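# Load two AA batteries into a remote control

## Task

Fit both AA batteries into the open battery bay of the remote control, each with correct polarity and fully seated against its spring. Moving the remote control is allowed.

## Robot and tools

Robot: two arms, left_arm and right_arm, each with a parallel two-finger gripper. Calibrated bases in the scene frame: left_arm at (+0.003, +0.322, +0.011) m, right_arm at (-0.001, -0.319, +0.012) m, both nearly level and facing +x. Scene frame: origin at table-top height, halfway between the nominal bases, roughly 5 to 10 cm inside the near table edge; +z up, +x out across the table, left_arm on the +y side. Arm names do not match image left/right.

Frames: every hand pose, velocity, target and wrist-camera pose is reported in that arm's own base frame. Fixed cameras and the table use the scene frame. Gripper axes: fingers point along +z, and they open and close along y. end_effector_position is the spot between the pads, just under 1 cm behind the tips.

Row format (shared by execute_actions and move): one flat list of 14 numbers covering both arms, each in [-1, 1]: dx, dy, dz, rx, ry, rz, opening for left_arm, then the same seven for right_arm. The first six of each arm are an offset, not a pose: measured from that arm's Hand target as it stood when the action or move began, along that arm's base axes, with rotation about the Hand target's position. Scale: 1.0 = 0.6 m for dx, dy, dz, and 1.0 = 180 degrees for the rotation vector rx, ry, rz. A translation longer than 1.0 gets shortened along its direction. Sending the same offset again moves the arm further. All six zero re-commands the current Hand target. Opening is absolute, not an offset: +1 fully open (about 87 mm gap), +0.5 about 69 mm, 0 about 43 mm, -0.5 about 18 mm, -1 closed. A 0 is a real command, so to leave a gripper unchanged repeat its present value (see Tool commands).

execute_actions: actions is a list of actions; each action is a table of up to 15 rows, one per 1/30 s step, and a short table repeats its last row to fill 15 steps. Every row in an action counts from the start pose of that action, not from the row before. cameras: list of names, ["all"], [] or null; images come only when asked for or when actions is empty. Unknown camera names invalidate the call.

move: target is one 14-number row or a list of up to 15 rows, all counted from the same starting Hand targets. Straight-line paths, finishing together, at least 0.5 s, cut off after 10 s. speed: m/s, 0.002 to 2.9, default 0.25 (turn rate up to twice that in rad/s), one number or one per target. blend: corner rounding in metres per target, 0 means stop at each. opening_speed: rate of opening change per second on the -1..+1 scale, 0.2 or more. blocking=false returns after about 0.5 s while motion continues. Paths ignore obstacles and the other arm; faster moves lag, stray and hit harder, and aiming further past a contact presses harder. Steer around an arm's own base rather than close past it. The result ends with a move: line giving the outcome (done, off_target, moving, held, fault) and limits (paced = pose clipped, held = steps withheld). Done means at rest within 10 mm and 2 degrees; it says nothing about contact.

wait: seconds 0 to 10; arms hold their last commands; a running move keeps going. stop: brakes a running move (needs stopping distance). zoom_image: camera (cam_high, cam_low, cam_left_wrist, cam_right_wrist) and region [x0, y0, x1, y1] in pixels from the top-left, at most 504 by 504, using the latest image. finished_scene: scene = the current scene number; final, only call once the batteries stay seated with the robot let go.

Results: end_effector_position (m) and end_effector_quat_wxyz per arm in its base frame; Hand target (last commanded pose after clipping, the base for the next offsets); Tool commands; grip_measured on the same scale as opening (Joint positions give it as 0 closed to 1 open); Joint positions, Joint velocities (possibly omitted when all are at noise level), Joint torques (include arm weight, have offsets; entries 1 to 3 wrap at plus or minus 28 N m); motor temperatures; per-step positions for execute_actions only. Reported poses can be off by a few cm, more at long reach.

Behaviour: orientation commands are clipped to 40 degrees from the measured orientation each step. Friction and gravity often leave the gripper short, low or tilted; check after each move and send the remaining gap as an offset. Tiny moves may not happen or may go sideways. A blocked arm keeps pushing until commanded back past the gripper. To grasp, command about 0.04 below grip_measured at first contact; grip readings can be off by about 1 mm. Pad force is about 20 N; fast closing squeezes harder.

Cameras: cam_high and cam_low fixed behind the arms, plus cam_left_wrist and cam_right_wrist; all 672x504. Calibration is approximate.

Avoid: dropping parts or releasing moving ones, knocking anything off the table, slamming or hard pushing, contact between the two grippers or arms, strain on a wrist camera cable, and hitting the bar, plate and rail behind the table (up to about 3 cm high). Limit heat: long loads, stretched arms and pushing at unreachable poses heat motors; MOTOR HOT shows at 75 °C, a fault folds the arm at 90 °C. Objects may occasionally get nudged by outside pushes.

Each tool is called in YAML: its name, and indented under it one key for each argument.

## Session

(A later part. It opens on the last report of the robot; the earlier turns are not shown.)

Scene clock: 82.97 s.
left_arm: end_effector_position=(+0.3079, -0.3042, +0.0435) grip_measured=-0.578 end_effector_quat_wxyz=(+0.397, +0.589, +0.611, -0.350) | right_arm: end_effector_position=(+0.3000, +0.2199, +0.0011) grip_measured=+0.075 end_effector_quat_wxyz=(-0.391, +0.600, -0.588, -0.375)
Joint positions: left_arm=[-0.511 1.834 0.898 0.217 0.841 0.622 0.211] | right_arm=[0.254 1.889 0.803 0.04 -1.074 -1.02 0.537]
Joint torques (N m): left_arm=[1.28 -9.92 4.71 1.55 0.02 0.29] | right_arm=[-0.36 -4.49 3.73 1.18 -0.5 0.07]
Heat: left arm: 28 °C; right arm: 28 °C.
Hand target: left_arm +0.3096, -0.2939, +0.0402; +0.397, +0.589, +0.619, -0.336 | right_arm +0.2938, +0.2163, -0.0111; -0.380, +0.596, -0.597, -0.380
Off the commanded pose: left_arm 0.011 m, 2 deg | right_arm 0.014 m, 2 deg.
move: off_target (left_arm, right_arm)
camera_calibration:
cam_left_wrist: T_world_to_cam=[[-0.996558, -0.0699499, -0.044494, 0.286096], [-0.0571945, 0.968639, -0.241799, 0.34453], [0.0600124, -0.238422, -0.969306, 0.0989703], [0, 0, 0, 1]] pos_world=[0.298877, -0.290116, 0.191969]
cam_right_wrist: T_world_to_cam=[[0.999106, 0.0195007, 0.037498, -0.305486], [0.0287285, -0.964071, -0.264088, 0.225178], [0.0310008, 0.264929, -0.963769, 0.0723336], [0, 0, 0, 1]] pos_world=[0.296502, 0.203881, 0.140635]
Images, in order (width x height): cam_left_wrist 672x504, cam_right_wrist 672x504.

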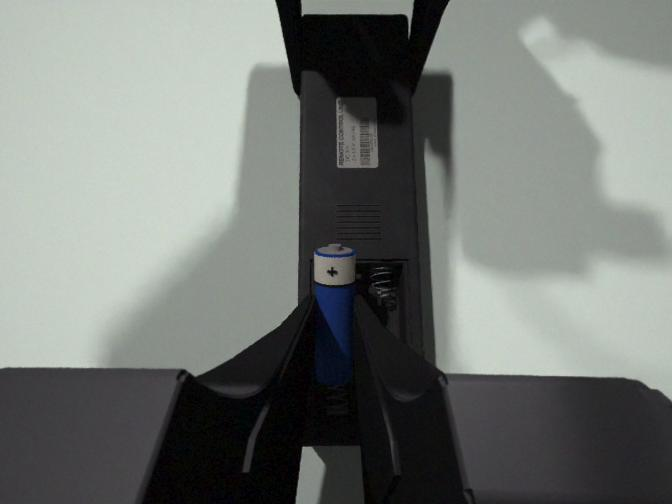

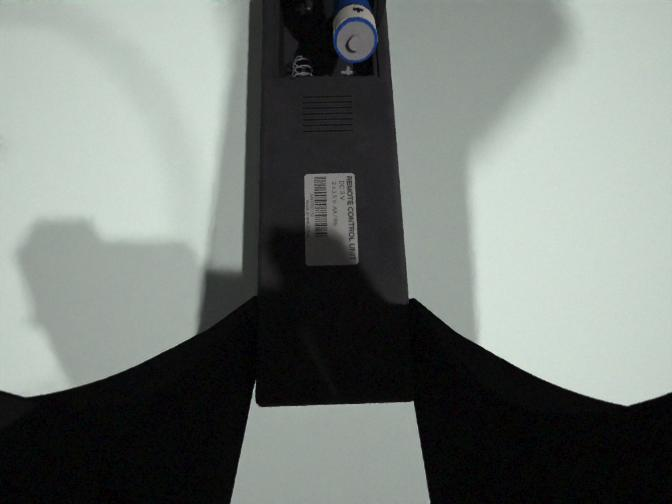

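move:
  target: [0,0.013,0.003,0,0,0,-0.7,0,0,0,0,0,0,0.02]
  cameras: ["cam_left_wrist","cam_right_wrist"]
  speed: 0.03

zoom_image:
  camera: "cam_left_wrist"
  region: [260, 200, 470, 460]

zoom_image:
  camera: "cam_right_wrist"
  region: [250, 0, 430, 110]

Scene clock: 84.67 s.
left_arm: end_effector_position=(+0.3074, -0.2981, +0.0432) grip_measured=-0.578 end_effector_quat_wxyz=(+0.396, +0.590, +0.609, -0.352) | right_arm: end_effector_position=(+0.3010, +0.2202, +0.0016) grip_measured=+0.075 end_effector_quat_wxyz=(-0.393, +0.601, -0.587, -0.374)
Joint positions: left_arm=[-0.494 1.827 0.89 0.202 0.859 0.642 0.211] | right_arm=[0.254 1.889 0.803 0.046 -1.074 -1.02 0.537]
Joint torques (N m): left_arm=[1.55 -10.81 4.57 1.41 0.01 0.3] | right_arm=[-0.51 -4.72 3.56 1.12 -0.51 0.08]
Heat: left arm: 29 °C; right arm: 28 °C.
Hand target: left_arm +0.3096, -0.2861, +0.0419; +0.397, +0.589, +0.619, -0.336 | right_arm +0.2938, +0.2163, -0.0111; -0.380, +0.596, -0.597, -0.380
Off the commanded pose: left_arm 0.012 m, 2 deg | right_arm 0.015 m, 2 deg.
move: off_target (left_arm, right_arm)
camera_calibration:
cam_left_wrist: T_world_to_cam=[[-0.996965, -0.0650772, -0.0427218, 0.287599], [-0.0528007, 0.968541, -0.243189, 0.337271], [0.0572039, -0.240196, -0.969038, 0.10047], [0, 0, 0, 1]] pos_world=[0.298787, -0.283812, 0.191667]
cam_right_wrist: T_world_to_cam=[[0.998884, 0.0194551, 0.0430303, -0.306428], [0.0301991, -0.963687, -0.265321, 0.224941], [0.036306, 0.266324, -0.9632, 0.0707707], [0, 0, 0, 1]] pos_world=[0.296724, 0.203887, 0.141034]
Images, in order (width x height): cam_left_wrist 672x504, cam_right_wrist 672x504.

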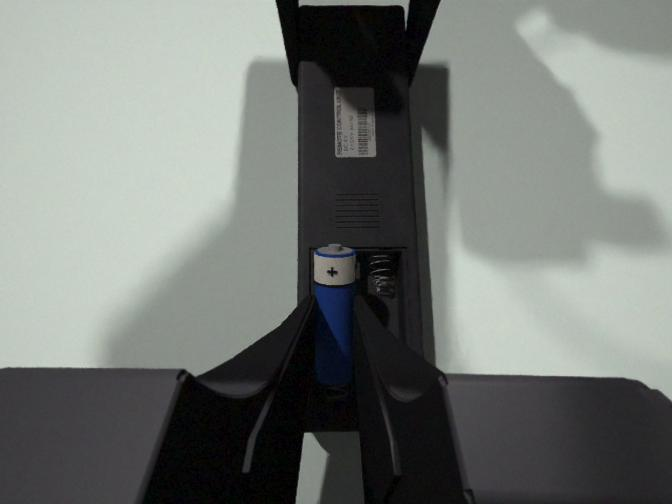

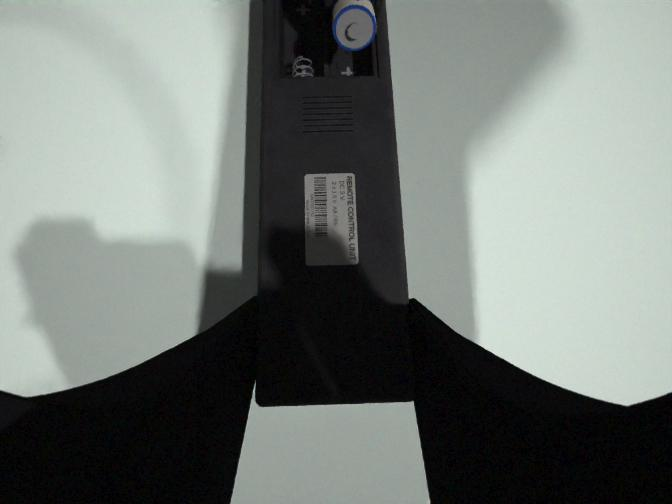

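Scaled by 1.938 from the camera's 672x504 image, which has a finer 960x720 frame.

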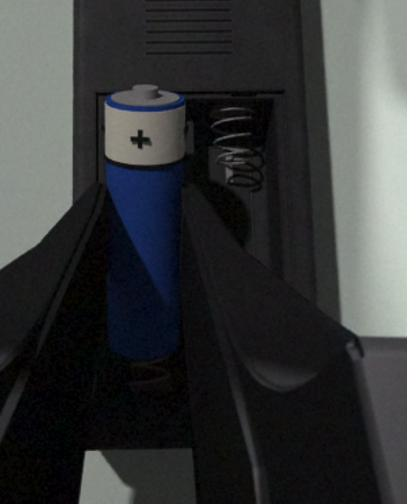

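Scaled by 2.800 from the camera's 672x504 image, which has a finer 960x720 frame.

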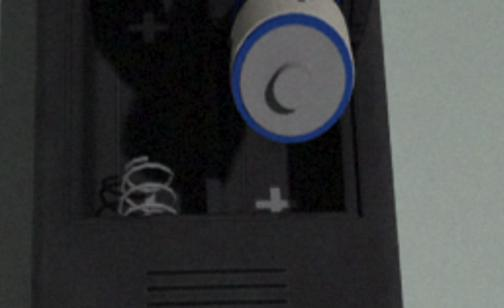

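move:
  target:
    - [0,-0.018,0.003,0,0,0,-0.66,0,0,0,0,0,0,0.02]
    - [0,-0.018,0.003,0,0,0,-0.40,0,0,0,0,0,0,0.02]
  cameras: ["cam_left_wrist","cam_right_wrist"]
  speed: 0.03
  opening_speed: 0.2

zoom_image:
  camera: "cam_left_wrist"
  region: [260, 200, 470, 460]

zoom_image:
  camera: "cam_right_wrist"
  region: [250, 0, 430, 110]

Scene clock: 88.93 s.
left_arm: end_effector_position=(+0.3046, -0.3004, +0.0423) grip_measured=-0.400 end_effector_quat_wxyz=(+0.393, +0.591, +0.610, -0.353) | right_arm: end_effector_position=(+0.3009, +0.2198, +0.0010) grip_measured=+0.075 end_effector_quat_wxyz=(-0.393, +0.600, -0.588, -0.374)
Joint positions: left_arm=[-0.504 1.827 0.89 0.198 0.853 0.638 0.3] | right_arm=[0.253 1.891 0.803 0.046 -1.074 -1.019 0.537]
Joint torques (N m): left_arm=[0.13 -9.81 6.45 1.61 -0.15 0.08] | right_arm=[-0.43 -4.72 3.63 1.13 -0.52 0.06]
Heat: left arm: 30 °C; right arm: 28 °C.
Hand target: left_arm +0.3096, -0.2969, +0.0437; +0.397, +0.589, +0.619, -0.336 | right_arm +0.2938, +0.2162, -0.0111; -0.380, +0.596, -0.597, -0.380
Off the commanded pose: left_arm 0.006 m, 2 deg | right_arm 0.014 m, 2 deg.
move: off_target (right_arm)
camera_calibration:
cam_left_wrist: T_world_to_cam=[[-0.997385, -0.0613263, -0.0382414, 0.285738], [-0.0505079, 0.969923, -0.238116, 0.33864], [0.051694, -0.235562, -0.970484, 0.10233], [0, 0, 0, 1]] pos_world=[0.296805, -0.286827, 0.190872]
cam_right_wrist: T_world_to_cam=[[0.999048, 0.017882, 0.0397823, -0.306058], [0.0278167, -0.963749, -0.265355, 0.225208], [0.0335951, 0.266209, -0.96333, 0.0711072], [0, 0, 0, 1]] pos_world=[0.297113, 0.203587, 0.140435]
Images, in order (width x height): cam_left_wrist 672x504, cam_right_wrist 672x504.

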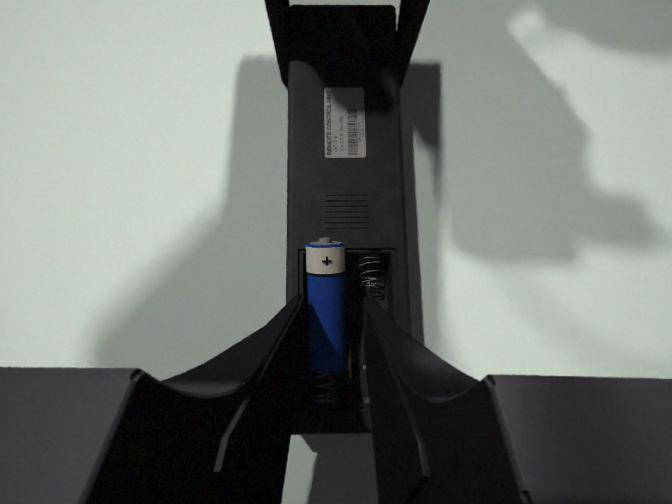

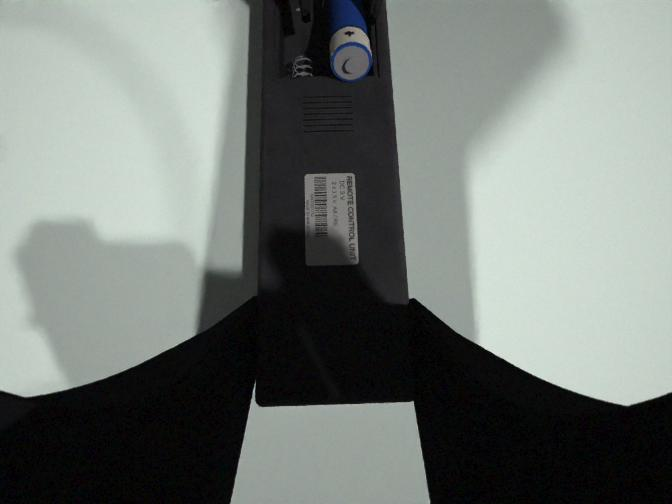

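Scaled by 1.938 from the camera's 672x504 image, which has a finer 960x720 frame.

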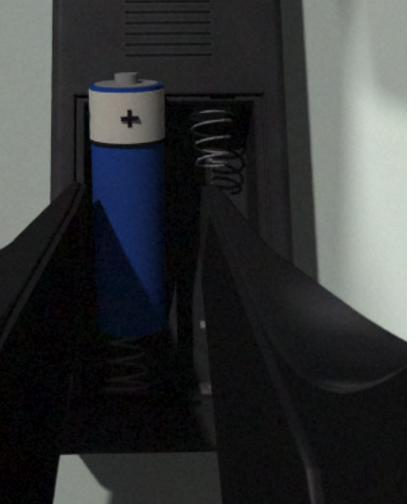

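Scaled by 2.800 from the camera's 672x504 image, which has a finer 960x720 frame.

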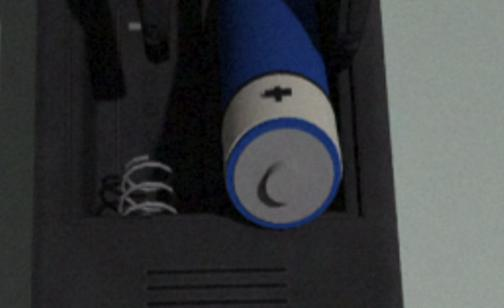

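move:
  target:
    - [0,0,0.03,0,0,0,-0.40,0,0,0,0,0,0,0.02]
    - [0.007,-0.021,0.03,0.083,0.008,0,-0.4,0,0,0,0,0,0,0.02]
  cameras: ["cam_left_wrist","cam_right_wrist","cam_low"]
  speed: 0.05

zoom_image:
  camera: "cam_left_wrist"
  region: [260, 200, 470, 460]

zoom_image:
  camera: "cam_low"
  region: [90, 300, 290, 400]

Scene clock: 94.07 s.
left_arm: end_effector_position=(+0.3074, -0.3028, +0.0539) grip_measured=-0.400 end_effector_quat_wxyz=(+0.299, +0.623, +0.673, -0.263) | right_arm: end_effector_position=(+0.3010, +0.2198, +0.0010) grip_measured=+0.075 end_effector_quat_wxyz=(-0.393, +0.600, -0.588, -0.374)
Joint positions: left_arm=[-0.603 1.829 1.165 -0.302 0.59 0.702 0.3] | right_arm=[0.253 1.891 0.803 0.046 -1.074 -1.019 0.537]
Joint torques (N m): left_arm=[-0.38 -8.27 10.5 1.42 0.27 0.24] | right_arm=[-0.5 -4.63 3.67 1.11 -0.53 0.07]
Heat: left arm: 30 °C; right arm: 28 °C.
Hand target: left_arm +0.3138, -0.3096, +0.0618; +0.309, +0.631, +0.662, -0.260 | right_arm +0.2938, +0.2162, -0.0111; -0.380, +0.596, -0.597, -0.380
Off the commanded pose: left_arm 0.012 m, 2 deg | right_arm 0.015 m, 2 deg.
move: off_target (left_arm, right_arm)
camera_calibration:
cam_left_wrist: T_world_to_cam=[[-0.995514, -0.0911243, -0.0254685, 0.278483], [-0.0923716, 0.99431, 0.0530617, 0.348432], [0.0204884, 0.0551762, -0.998266, 0.211952], [0, 0, 0, 1]] pos_world=[0.305077, -0.332768, 0.200189]
cam_right_wrist: T_world_to_cam=[[0.999036, 0.0178956, 0.0400973, -0.306106], [0.0279134, -0.96375, -0.265344, 0.225204], [0.0338953, 0.266207, -0.96332, 0.0711131], [0, 0, 0, 1]] pos_world=[0.297114, 0.203587, 0.140535]
Images, in order (width x height): cam_low 672x504, cam_left_wrist 672x504, cam_right_wrist 672x504.

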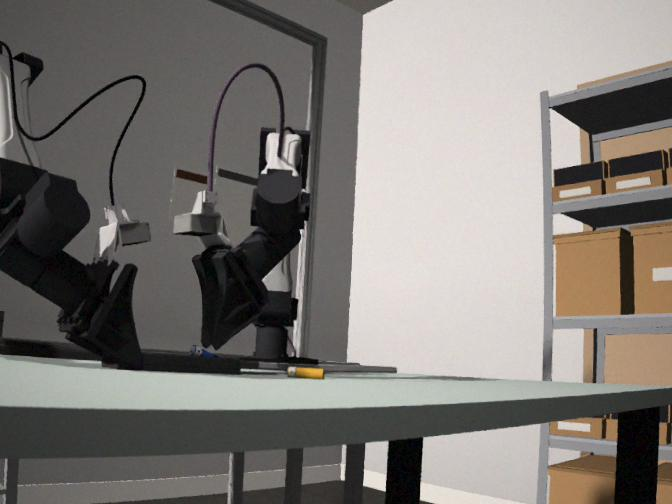

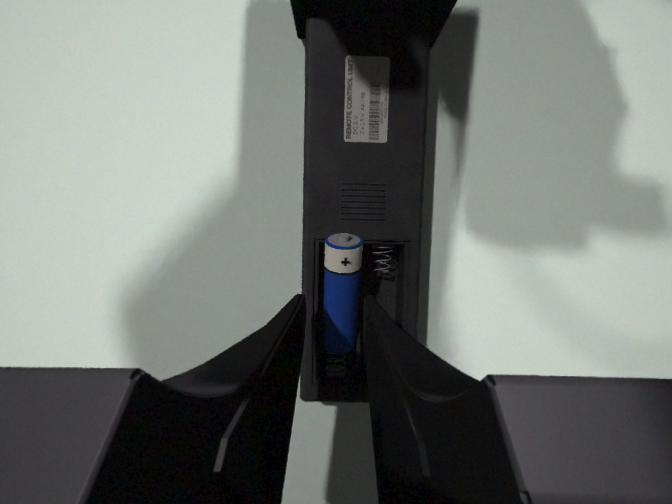

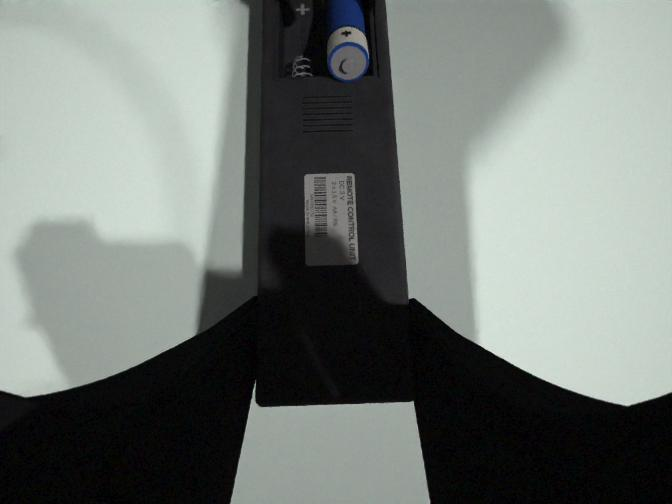

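Scaled by 1.938 from the camera's 672x504 image, which has a finer 960x720 frame.

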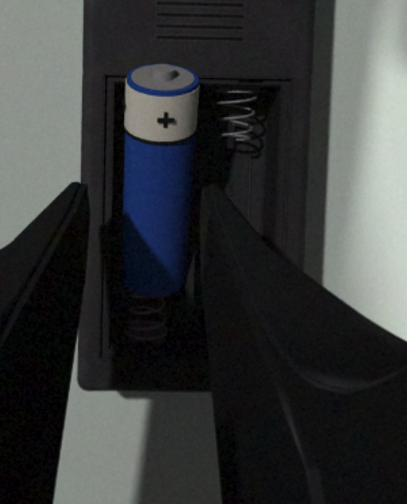

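Scaled by 2.520 from the camera's 672x504 image, which has a finer 960x720 frame.

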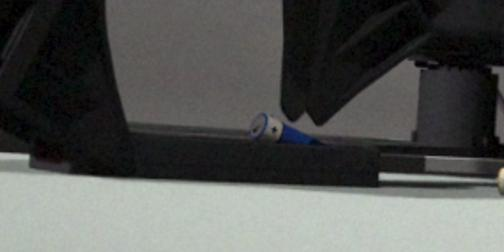

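move:
  target: [-0.003,-0.022,0,0,0,0,-0.40,0,0,0,0,0,0,0.02]
  cameras: ["cam_left_wrist"]
  speed: 0.05

zoom_image:
  camera: "cam_left_wrist"
  region: [260, 200, 470, 460]

Scene clock: 95.40 s.
left_arm: end_effector_position=(+0.3043, -0.3138, +0.0523) grip_measured=-0.400 end_effector_quat_wxyz=(+0.295, +0.632, +0.668, -0.260) | right_arm: end_effector_position=(+0.3010, +0.2198, +0.0010) grip_measured=+0.075 end_effector_quat_wxyz=(-0.393, +0.600, -0.588, -0.374)
Joint positions: left_arm=[-0.634 1.848 1.187 -0.302 0.572 0.698 0.3] | right_arm=[0.253 1.891 0.803 0.046 -1.074 -1.019 0.537]
Joint torques (N m): left_arm=[-0.55 -8.4 10.65 1.57 0.29 0] | right_arm=[-0.42 -4.71 3.58 1.07 -0.48 0.03]
Heat: left arm: 30 °C; right arm: 28 °C.
Hand target: left_arm +0.3120, -0.3227, +0.0617; +0.309, +0.631, +0.662, -0.260 | right_arm +0.2938, +0.2162, -0.0111; -0.380, +0.596, -0.597, -0.380
Off the commanded pose: left_arm 0.015 m, 2 deg | right_arm 0.015 m, 2 deg.
move: off_target (left_arm, right_arm)
camera_calibration:
cam_left_wrist: T_world_to_cam=[[-0.996806, -0.0725661, -0.0333596, 0.280967], [-0.0745545, 0.995236, 0.0628267, 0.353492], [0.0286416, 0.0651131, -0.997467, 0.211665], [0, 0, 0, 1]] pos_world=[0.300361, -0.345202, 0.198293]
Images, in order (width x height): cam_left_wrist 672x504.

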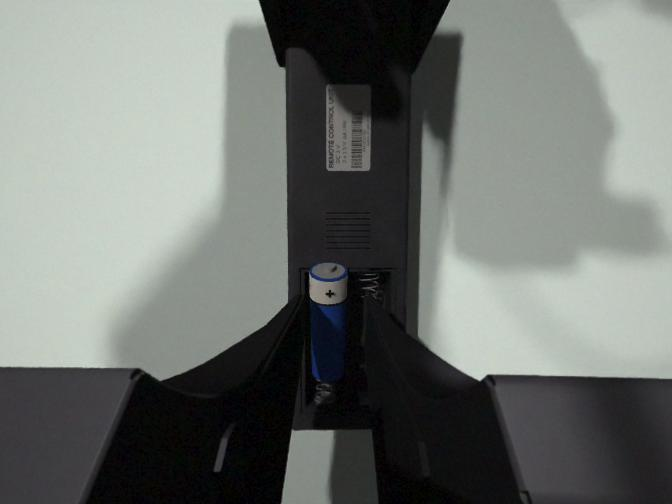

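Scaled by 1.938 from the camera's 672x504 image, which has a finer 960x720 frame.

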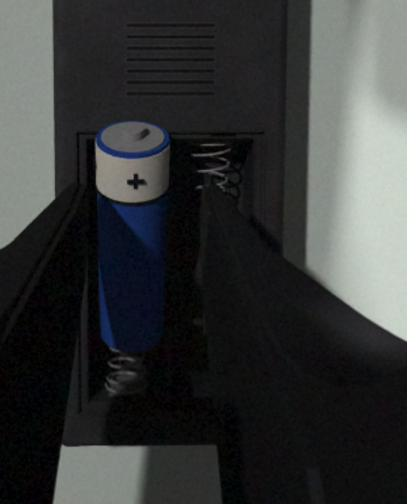

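move:
  target:
    - [0.004,-0.005,-0.013,0,0,0,-0.40,0,0,0,0,0,0,0.02]
    - [0.004,-0.005,-0.013,0,0,0,-0.7,0,0,0,0,0,0,0.02]
  cameras: ["cam_left_wrist","cam_low","cam_right_wrist"]
  speed: 0.04
  opening_speed: 0.3

zoom_image:
  camera: "cam_left_wrist"
  region: [260, 200, 470, 460]

zoom_image:
  camera: "cam_low"
  region: [90, 300, 290, 400]

Scene clock: 97.97 s.
left_arm: end_effector_position=(+0.3051, -0.3147, +0.0449) grip_measured=-0.588 end_effector_quat_wxyz=(+0.291, +0.631, +0.671, -0.260) | right_arm: end_effector_position=(+0.3010, +0.2198, +0.0010) grip_measured=+0.075 end_effector_quat_wxyz=(-0.393, +0.600, -0.588, -0.374)
Joint positions: left_arm=[-0.636 1.869 1.187 -0.29 0.569 0.695 0.206] | right_arm=[0.253 1.891 0.803 0.046 -1.074 -1.019 0.537]
Joint torques (N m): left_arm=[-0.57 -8.36 10.32 1.73 0.29 0.01] | right_arm=[-0.53 -4.72 3.62 1.1 -0.5 0.05]
Heat: left arm: 30 °C; right arm: 27 °C.
Hand target: left_arm +0.3143, -0.3258, +0.0539; +0.309, +0.631, +0.662, -0.260 | right_arm +0.2938, +0.2162, -0.0111; -0.380, +0.596, -0.597, -0.380
Off the commanded pose: left_arm 0.017 m, 2 deg | right_arm 0.015 m, 2 deg.
move: off_target (left_arm, right_arm); target 2's new opening was sent with left_arm's hand 0.018 m and 2 deg from that target
camera_calibration:
cam_left_wrist: T_world_to_cam=[[-0.996831, -0.0749518, -0.0266662, 0.280491], [-0.0766644, 0.99457, 0.0703772, 0.354999], [0.0212465, 0.0721984, -0.997164, 0.20879], [0, 0, 0, 1]] pos_world=[0.302382, -0.347123, 0.190694]
cam_right_wrist: T_world_to_cam=[[0.999036, 0.0178956, 0.0400973, -0.306106], [0.0279134, -0.96375, -0.265344, 0.225204], [0.0338953, 0.266207, -0.96332, 0.0711131], [0, 0, 0, 1]] pos_world=[0.297114, 0.203587, 0.140535]
Images, in order (width x height): cam_low 672x504, cam_left_wrist 672x504, cam_right_wrist 672x504.

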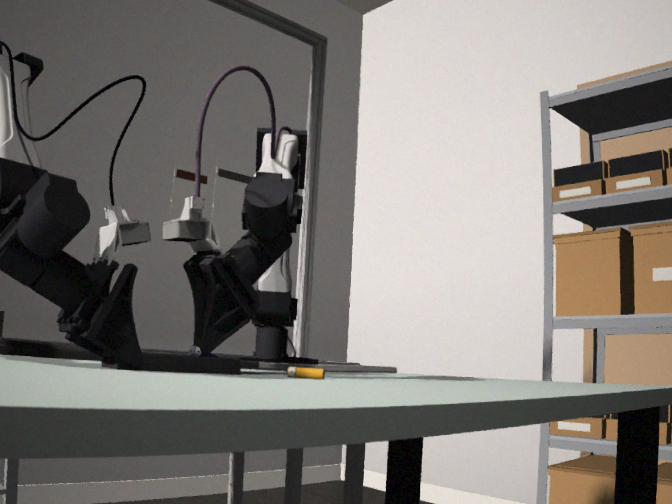

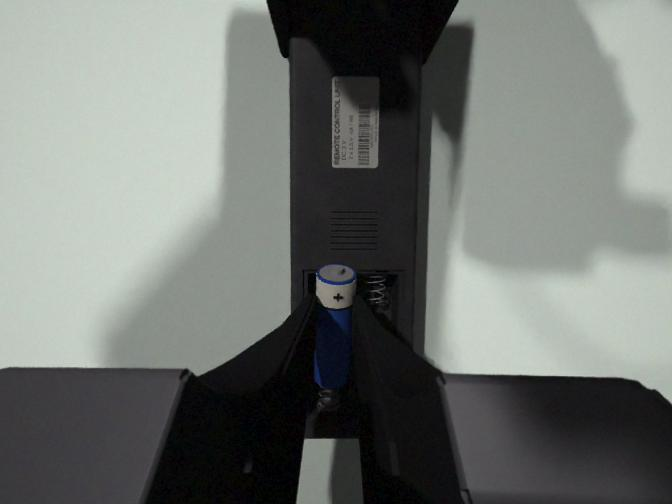

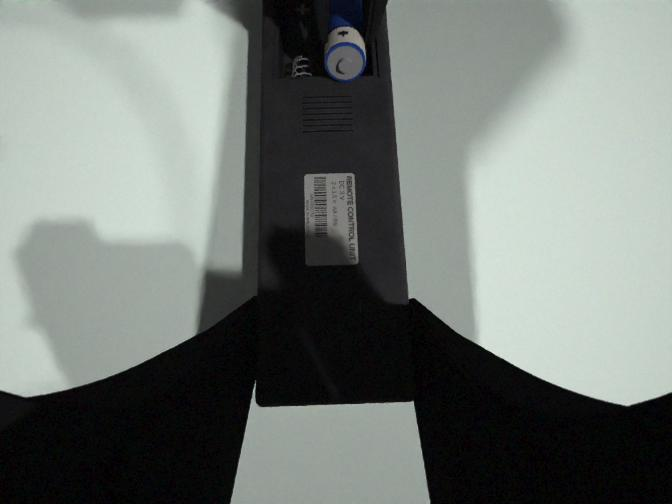

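Scaled by 1.938 from the camera's 672x504 image, which has a finer 960x720 frame.

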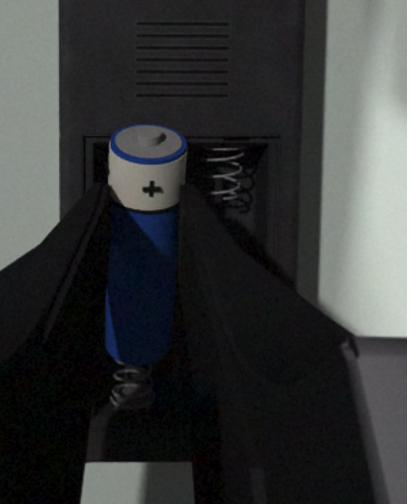

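Scaled by 2.520 from the camera's 672x504 image, which has a finer 960x720 frame.

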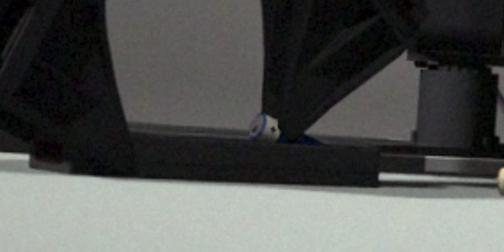

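move:
  target: [-0.003,0.037,0,0,0,0,-0.72,0,0,0,0,0,0,0.02]
  cameras: ["cam_left_wrist","cam_right_wrist"]
  speed: 0.03

zoom_image:
  camera: "cam_left_wrist"
  region: [260, 200, 470, 460]

zoom_image:
  camera: "cam_right_wrist"
  region: [250, 0, 430, 110]

Scene clock: 99.57 s.
left_arm: end_effector_position=(+0.3083, -0.3096, +0.0456) grip_measured=-0.589 end_effector_quat_wxyz=(+0.294, +0.628, +0.668, -0.269) | right_arm: end_effector_position=(+0.3013, +0.2199, +0.0012) grip_measured=+0.075 end_effector_quat_wxyz=(-0.394, +0.600, -0.587, -0.374)
Joint positions: left_arm=[-0.61 1.869 1.182 -0.289 0.602 0.708 0.206] | right_arm=[0.253 1.891 0.803 0.048 -1.074 -1.019 0.537]
Joint torques (N m): left_arm=[1.06 -12.6 5.39 1.55 0.18 0.3] | right_arm=[-0.36 -4.71 3.6 1.07 -0.55 0.03]
Heat: left arm: 30 °C; right arm: 27 °C.
Hand target: left_arm +0.3127, -0.3035, +0.0540; +0.309, +0.631, +0.662, -0.260 | right_arm +0.2938, +0.2162, -0.0111; -0.380, +0.596, -0.597, -0.380
Off the commanded pose: left_arm 0.011 m, 2 deg | right_arm 0.015 m, 2 deg.
move: off_target (left_arm, right_arm)
camera_calibration:
cam_left_wrist: T_world_to_cam=[[-0.997239, -0.072548, -0.0158435, 0.284393], [-0.0732758, 0.995976, 0.0515953, 0.350476], [0.0120366, 0.0526138, -0.998542, 0.205863], [0, 0, 0, 1]] pos_world=[0.306811, -0.339265, 0.191986]
cam_right_wrist: T_world_to_cam=[[0.998959, 0.0178691, 0.0419744, -0.306453], [0.028405, -0.963611, -0.265795, 0.225119], [0.0356975, 0.266711, -0.963115, 0.070538], [0, 0, 0, 1]] pos_world=[0.297222, 0.203589, 0.140635]
Images, in order (width x height): cam_left_wrist 672x504, cam_right_wrist 672x504.

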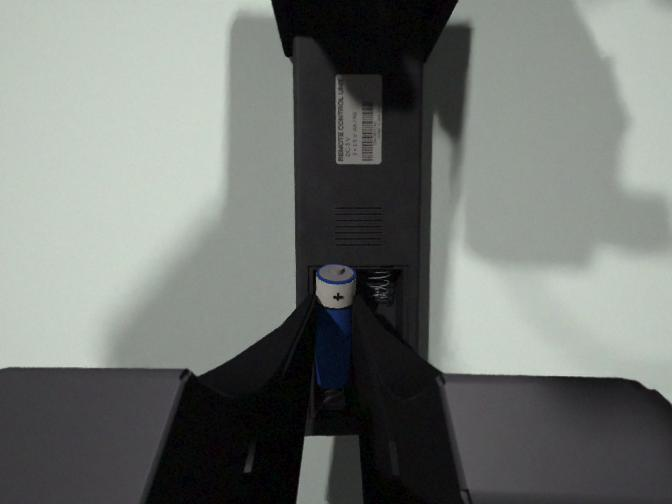

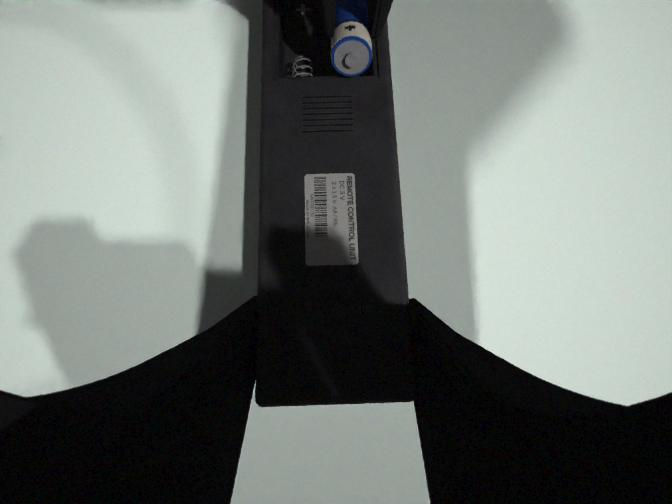

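Scaled by 1.938 from the camera's 672x504 image, which has a finer 960x720 frame.

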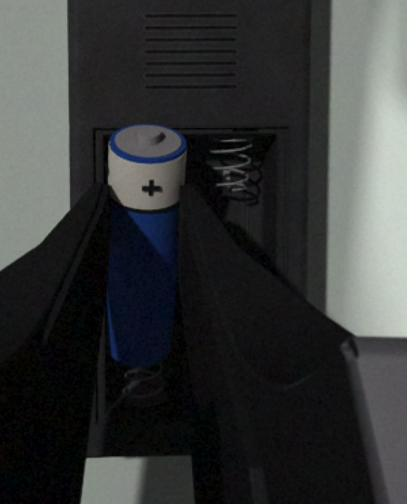

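Scaled by 2.800 from the camera's 672x504 image, which has a finer 960x720 frame.

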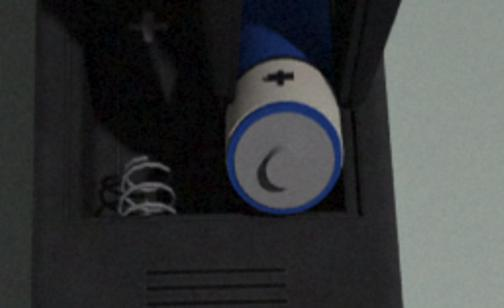

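move:
  target: [0,0.011,0,0,0,0,-0.72,0,0,0,0,0,0,0.02]
  cameras: ["cam_left_wrist","cam_right_wrist"]
  speed: 0.03

zoom_image:
  camera: "cam_left_wrist"
  region: [260, 200, 470, 460]

zoom_image:
  camera: "cam_right_wrist"
  region: [250, 0, 430, 110]

Scene clock: 100.77 s.
left_arm: end_effector_position=(+0.3074, -0.3069, +0.0471) grip_measured=-0.589 end_effector_quat_wxyz=(+0.297, +0.630, +0.663, -0.275) | right_arm: end_effector_position=(+0.3015, +0.2200, +0.0013) grip_measured=+0.075 end_effector_quat_wxyz=(-0.394, +0.601, -0.587, -0.374)
Joint positions: left_arm=[-0.6 1.859 1.17 -0.287 0.622 0.724 0.206] | right_arm=[0.253 1.891 0.803 0.049 -1.074 -1.019 0.537]
Joint torques (N m): left_arm=[1.4 -12.51 5.42 1.43 0.09 0.3] | right_arm=[-0.43 -4.66 3.69 1.1 -0.52 0.06]
Heat: left arm: 30 °C; right arm: 27 °C.
Hand target: left_arm +0.3126, -0.2970, +0.0539; +0.309, +0.631, +0.662, -0.260 | right_arm +0.2938, +0.2162, -0.0111; -0.380, +0.596, -0.597, -0.380
Off the commanded pose: left_arm 0.013 m, 2 deg | right_arm 0.015 m, 2 deg.
move: off_target (left_arm, right_arm)
camera_calibration:
cam_left_wrist: T_world_to_cam=[[-0.997955, -0.0616536, -0.0168484, 0.287321], [-0.0622688, 0.997304, 0.0388245, 0.345211], [0.0144093, 0.0397942, -0.999104, 0.202625], [0, 0, 0, 1]] pos_world=[0.30531, -0.334629, 0.193882]
cam_right_wrist: T_world_to_cam=[[0.998911, 0.0178458, 0.0431188, -0.306604], [0.0286984, -0.963529, -0.266059, 0.225079], [0.0367982, 0.267007, -0.962992, 0.0702288], [0, 0, 0, 1]] pos_world=[0.297226, 0.203591, 0.140735]
Images, in order (width x height): cam_left_wrist 672x504, cam_right_wrist 672x504.

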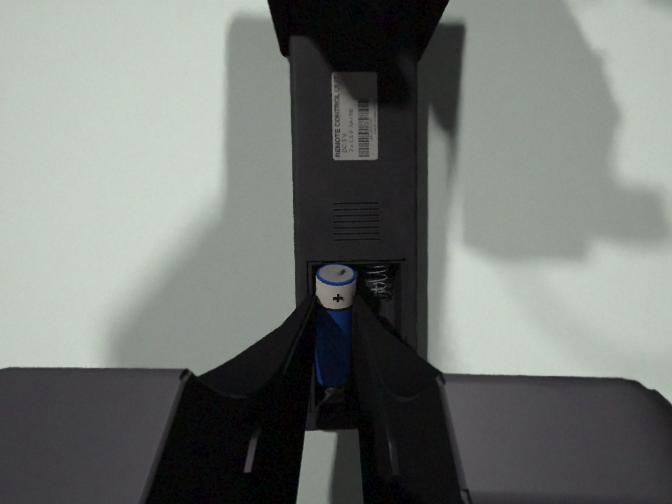

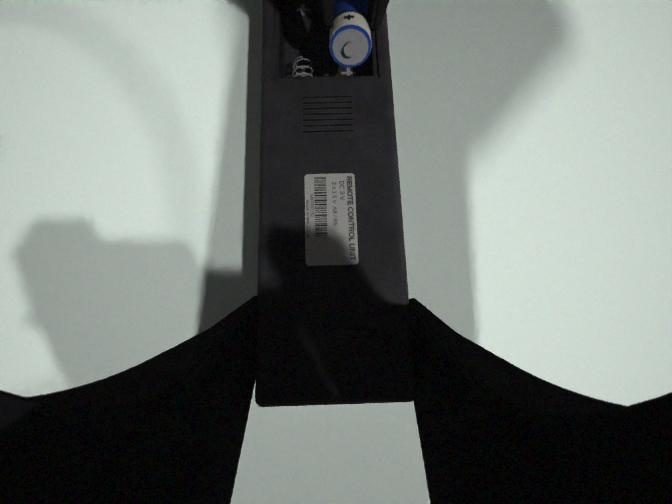

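Scaled by 1.938 from the camera's 672x504 image, which has a finer 960x720 frame.

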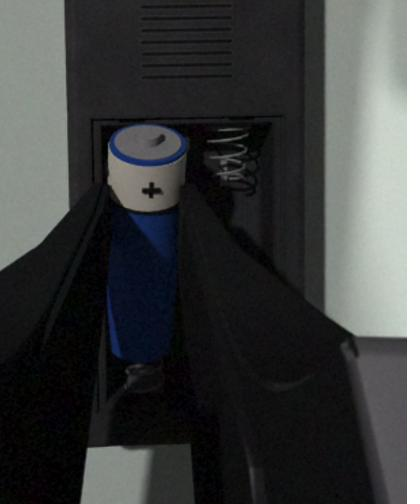

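Scaled by 2.800 from the camera's 672x504 image, which has a finer 960x720 frame.

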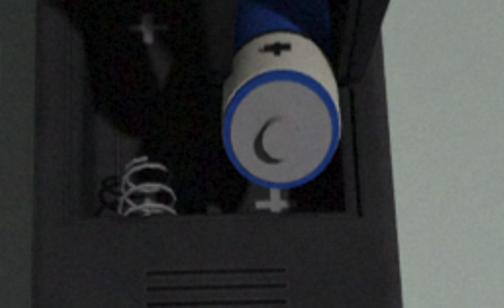

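move:
  target:
    - [0,0.006,0,0,0,0,-0.72,0,0,0,0,0,0,0.02]
    - [0,0.007,-0.035,0.04,0.004,0,-0.72,0,0,0,0,0,0,0.02]
  cameras: ["cam_left_wrist","cam_right_wrist","cam_low"]
  speed: 0.03

zoom_image:
  camera: "cam_left_wrist"
  region: [260, 200, 470, 460]

zoom_image:
  camera: "cam_right_wrist"
  region: [250, 0, 430, 110]

zoom_image:
  camera: "cam_low"
  region: [90, 300, 290, 400]

Scene clock: 104.37 s.
left_arm: end_effector_position=(+0.3078, -0.3063, +0.0432) grip_measured=-0.589 end_effector_quat_wxyz=(+0.287, +0.645, +0.663, -0.250) | right_arm: end_effector_position=(+0.3024, +0.2202, +0.0016) grip_measured=+0.074 end_effector_quat_wxyz=(-0.396, +0.601, -0.586, -0.372)
Joint positions: left_arm=[-0.62 1.869 1.193 -0.326 0.567 0.752 0.206] | right_arm=[0.253 1.891 0.803 0.054 -1.074 -1.019 0.537]
Joint torques (N m): left_arm=[0.73 -7.54 8.83 0.84 -0.45 0.28] | right_arm=[-0.38 -4.67 3.69 1.04 -0.51 0.06]
Heat: left arm: 30 °C; right arm: 27 °C.
Hand target: left_arm +0.3126, -0.2929, +0.0330; +0.265, +0.648, +0.679, -0.222 | right_arm +0.2938, +0.2162, -0.0111; -0.380, +0.596, -0.597, -0.380
Off the commanded pose: left_arm 0.018 m, 5 deg | right_arm 0.016 m, 2 deg.
move: off_target (left_arm, right_arm)
camera_calibration:
cam_left_wrist: T_world_to_cam=[[-0.99773, -0.0497453, -0.0453832, 0.292485], [-0.0537214, 0.994395, 0.0910686, 0.339041], [0.0405986, 0.0932999, -0.99481, 0.206878], [0, 0, 0, 1]] pos_world=[0.301636, -0.341892, 0.188202]
cam_right_wrist: T_world_to_cam=[[0.998693, 0.017788, 0.0479186, -0.307338], [0.0299728, -0.963195, -0.267126, 0.22496], [0.0414034, 0.268213, -0.96247, 0.0687957], [0, 0, 0, 1]] pos_world=[0.297345, 0.203696, 0.141034]
Images, in order (width x height): cam_low 672x504, cam_left_wrist 672x504, cam_right_wrist 672x504.

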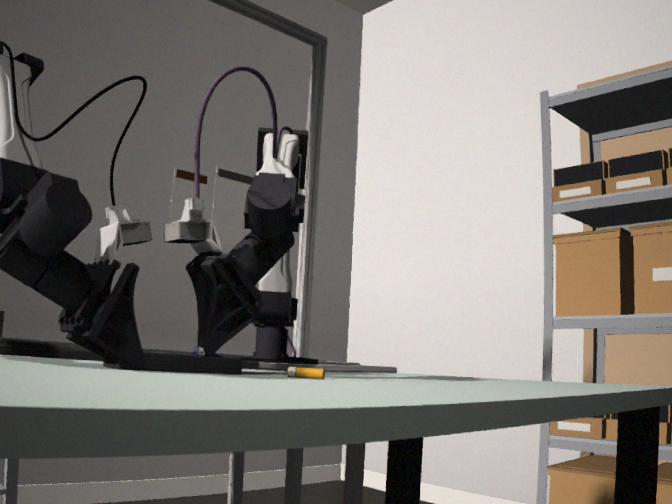

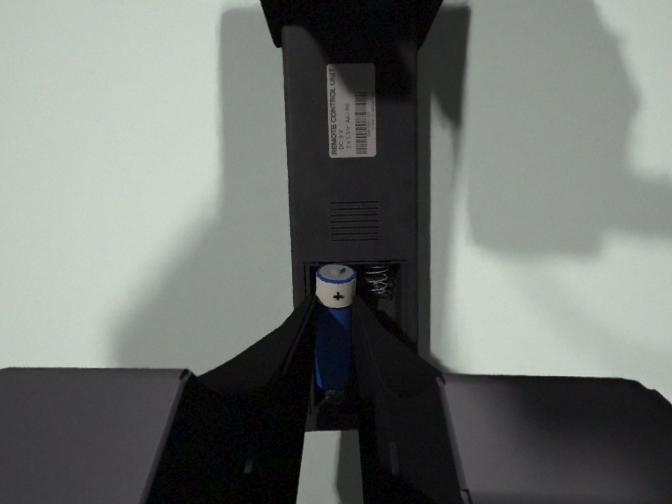

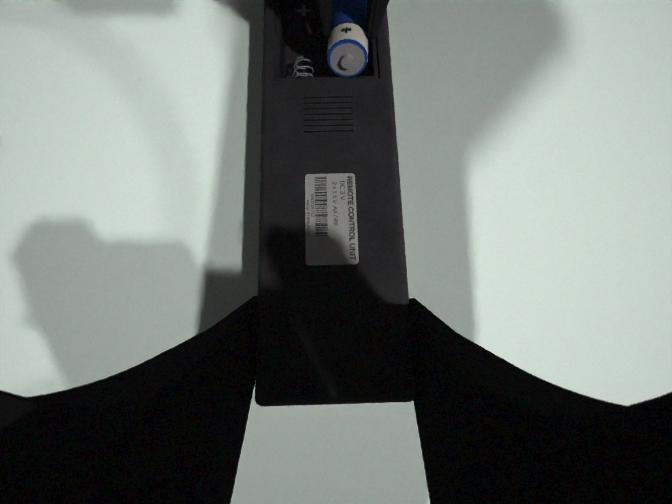

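Scaled by 1.938 from the camera's 672x504 image, which has a finer 960x720 frame.

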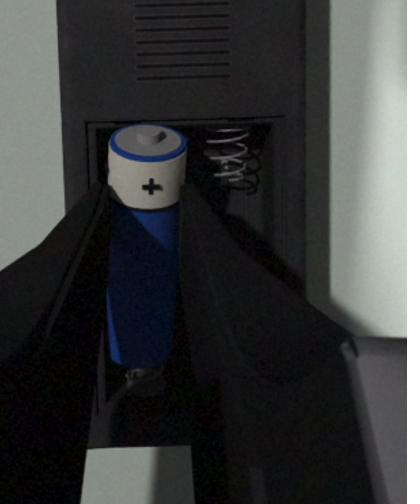

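Scaled by 2.800 from the camera's 672x504 image, which has a finer 960x720 frame.

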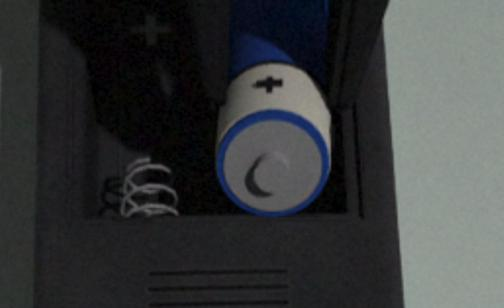

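Scaled by 2.520 from the camera's 672x504 image, which has a finer 960x720 frame.

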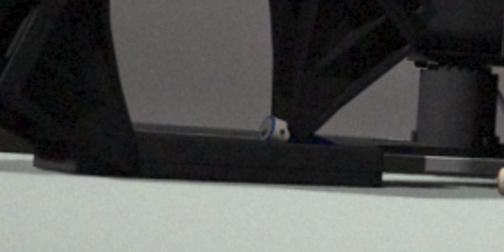

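move:
  target:
    - [0,0.0,0.012,0,0,0,-0.72,0,0,0,0,0,0,0.02]
    - [0,0.0,0.012,0,0,0,-0.42,0,0,0,0,0,0,0.02]
  cameras: ["cam_left_wrist","cam_right_wrist","cam_low"]
  speed: 0.03
  opening_speed: 0.3

zoom_image:
  camera: "cam_left_wrist"
  region: [260, 200, 470, 460]

zoom_image:
  camera: "cam_right_wrist"
  region: [250, 0, 430, 110]

zoom_image:
  camera: "cam_low"
  region: [90, 300, 290, 400]

Scene clock: 107.40 s.
left_arm: end_effector_position=(+0.3074, -0.3011, +0.0432) grip_measured=-0.420 end_effector_quat_wxyz=(+0.274, +0.645, +0.671, -0.241) | right_arm: end_effector_position=(+0.3015, +0.2201, +0.0011) grip_measured=+0.074 end_effector_quat_wxyz=(-0.395, +0.601, -0.586, -0.374)
Joint positions: left_arm=[-0.62 1.869 1.211 -0.372 0.545 0.757 0.29] | right_arm=[0.253 1.892 0.802 0.053 -1.075 -1.019 0.537]
Joint torques (N m): left_arm=[0.64 -8.53 8.77 1 -0.16 0.24] | right_arm=[-0.47 -4.81 3.92 1.03 -0.53 0.06]
Heat: left arm: 30 °C; right arm: 27 °C.
Hand target: left_arm +0.3126, -0.2927, +0.0401; +0.265, +0.648, +0.679, -0.222 | right_arm +0.2939, +0.2162, -0.0111; -0.380, +0.596, -0.597, -0.380
Off the commanded pose: left_arm 0.010 m, 3 deg | right_arm 0.015 m, 2 deg.
move: off_target (left_arm, right_arm); target 2's new opening was sent with left_arm's hand 0.014 m and 4 deg from that target
camera_calibration:
cam_left_wrist: T_world_to_cam=[[-0.997647, -0.0570565, -0.0380077, 0.289884], [-0.0613436, 0.990471, 0.123303, 0.333561], [0.0306103, 0.125344, -0.991641, 0.218947], [0, 0, 0, 1]] pos_world=[0.302962, -0.341287, 0.187006]
cam_right_wrist: T_world_to_cam=[[0.998832, 0.0183915, 0.0446699, -0.306605], [0.0296934, -0.963123, -0.267417, 0.224757], [0.0381044, 0.268431, -0.962545, 0.0693328], [0, 0, 0, 1]] pos_world=[0.296932, 0.203496, 0.140536]
Images, in order (width x height): cam_low 672x504, cam_left_wrist 672x504, cam_right_wrist 672x504.

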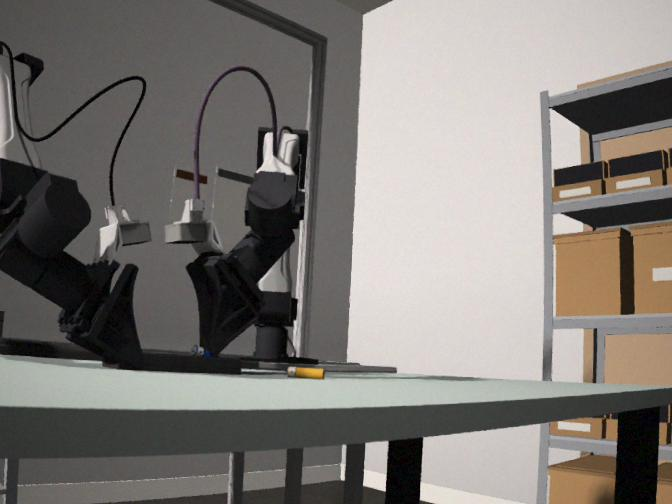

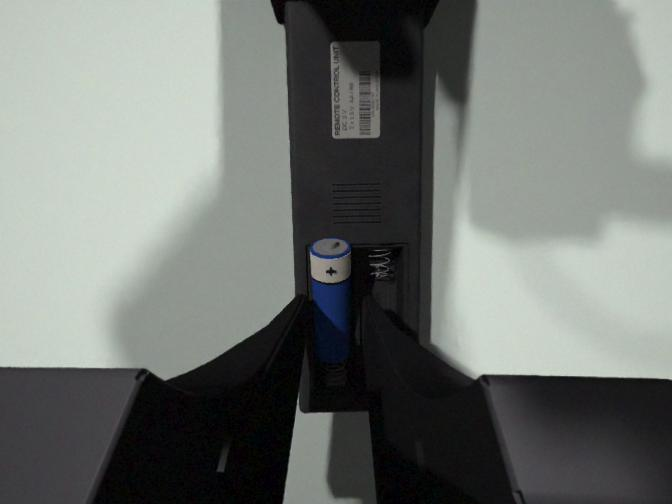

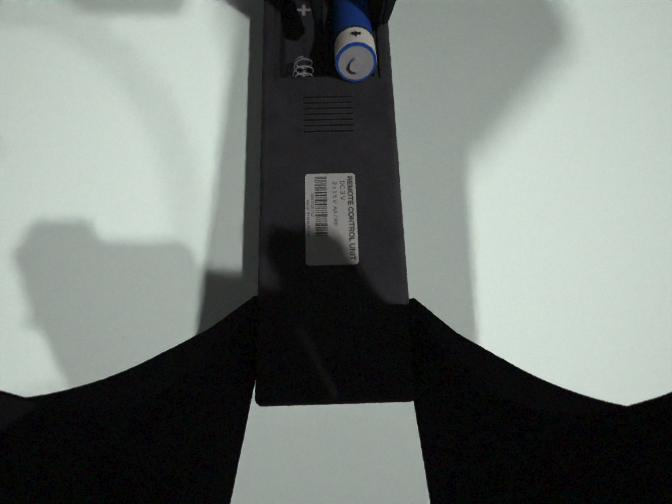

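Scaled by 1.938 from the camera's 672x504 image, which has a finer 960x720 frame.

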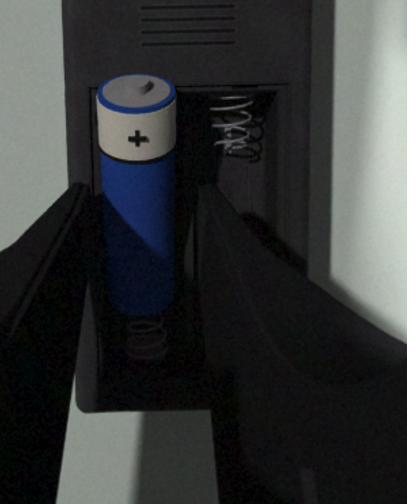

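Scaled by 2.800 from the camera's 672x504 image, which has a finer 960x720 frame.

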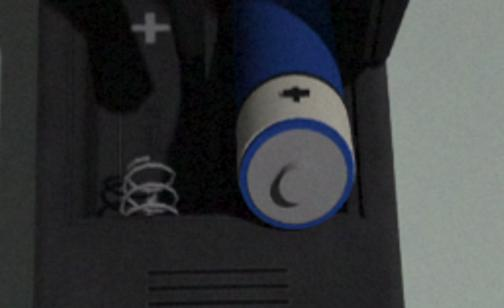

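Scaled by 2.520 from the camera's 672x504 image, which has a finer 960x720 frame.

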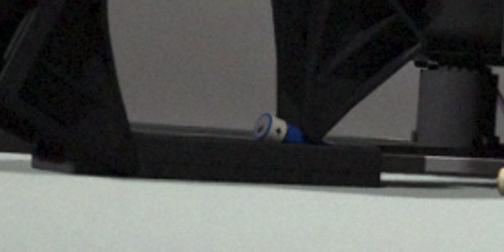

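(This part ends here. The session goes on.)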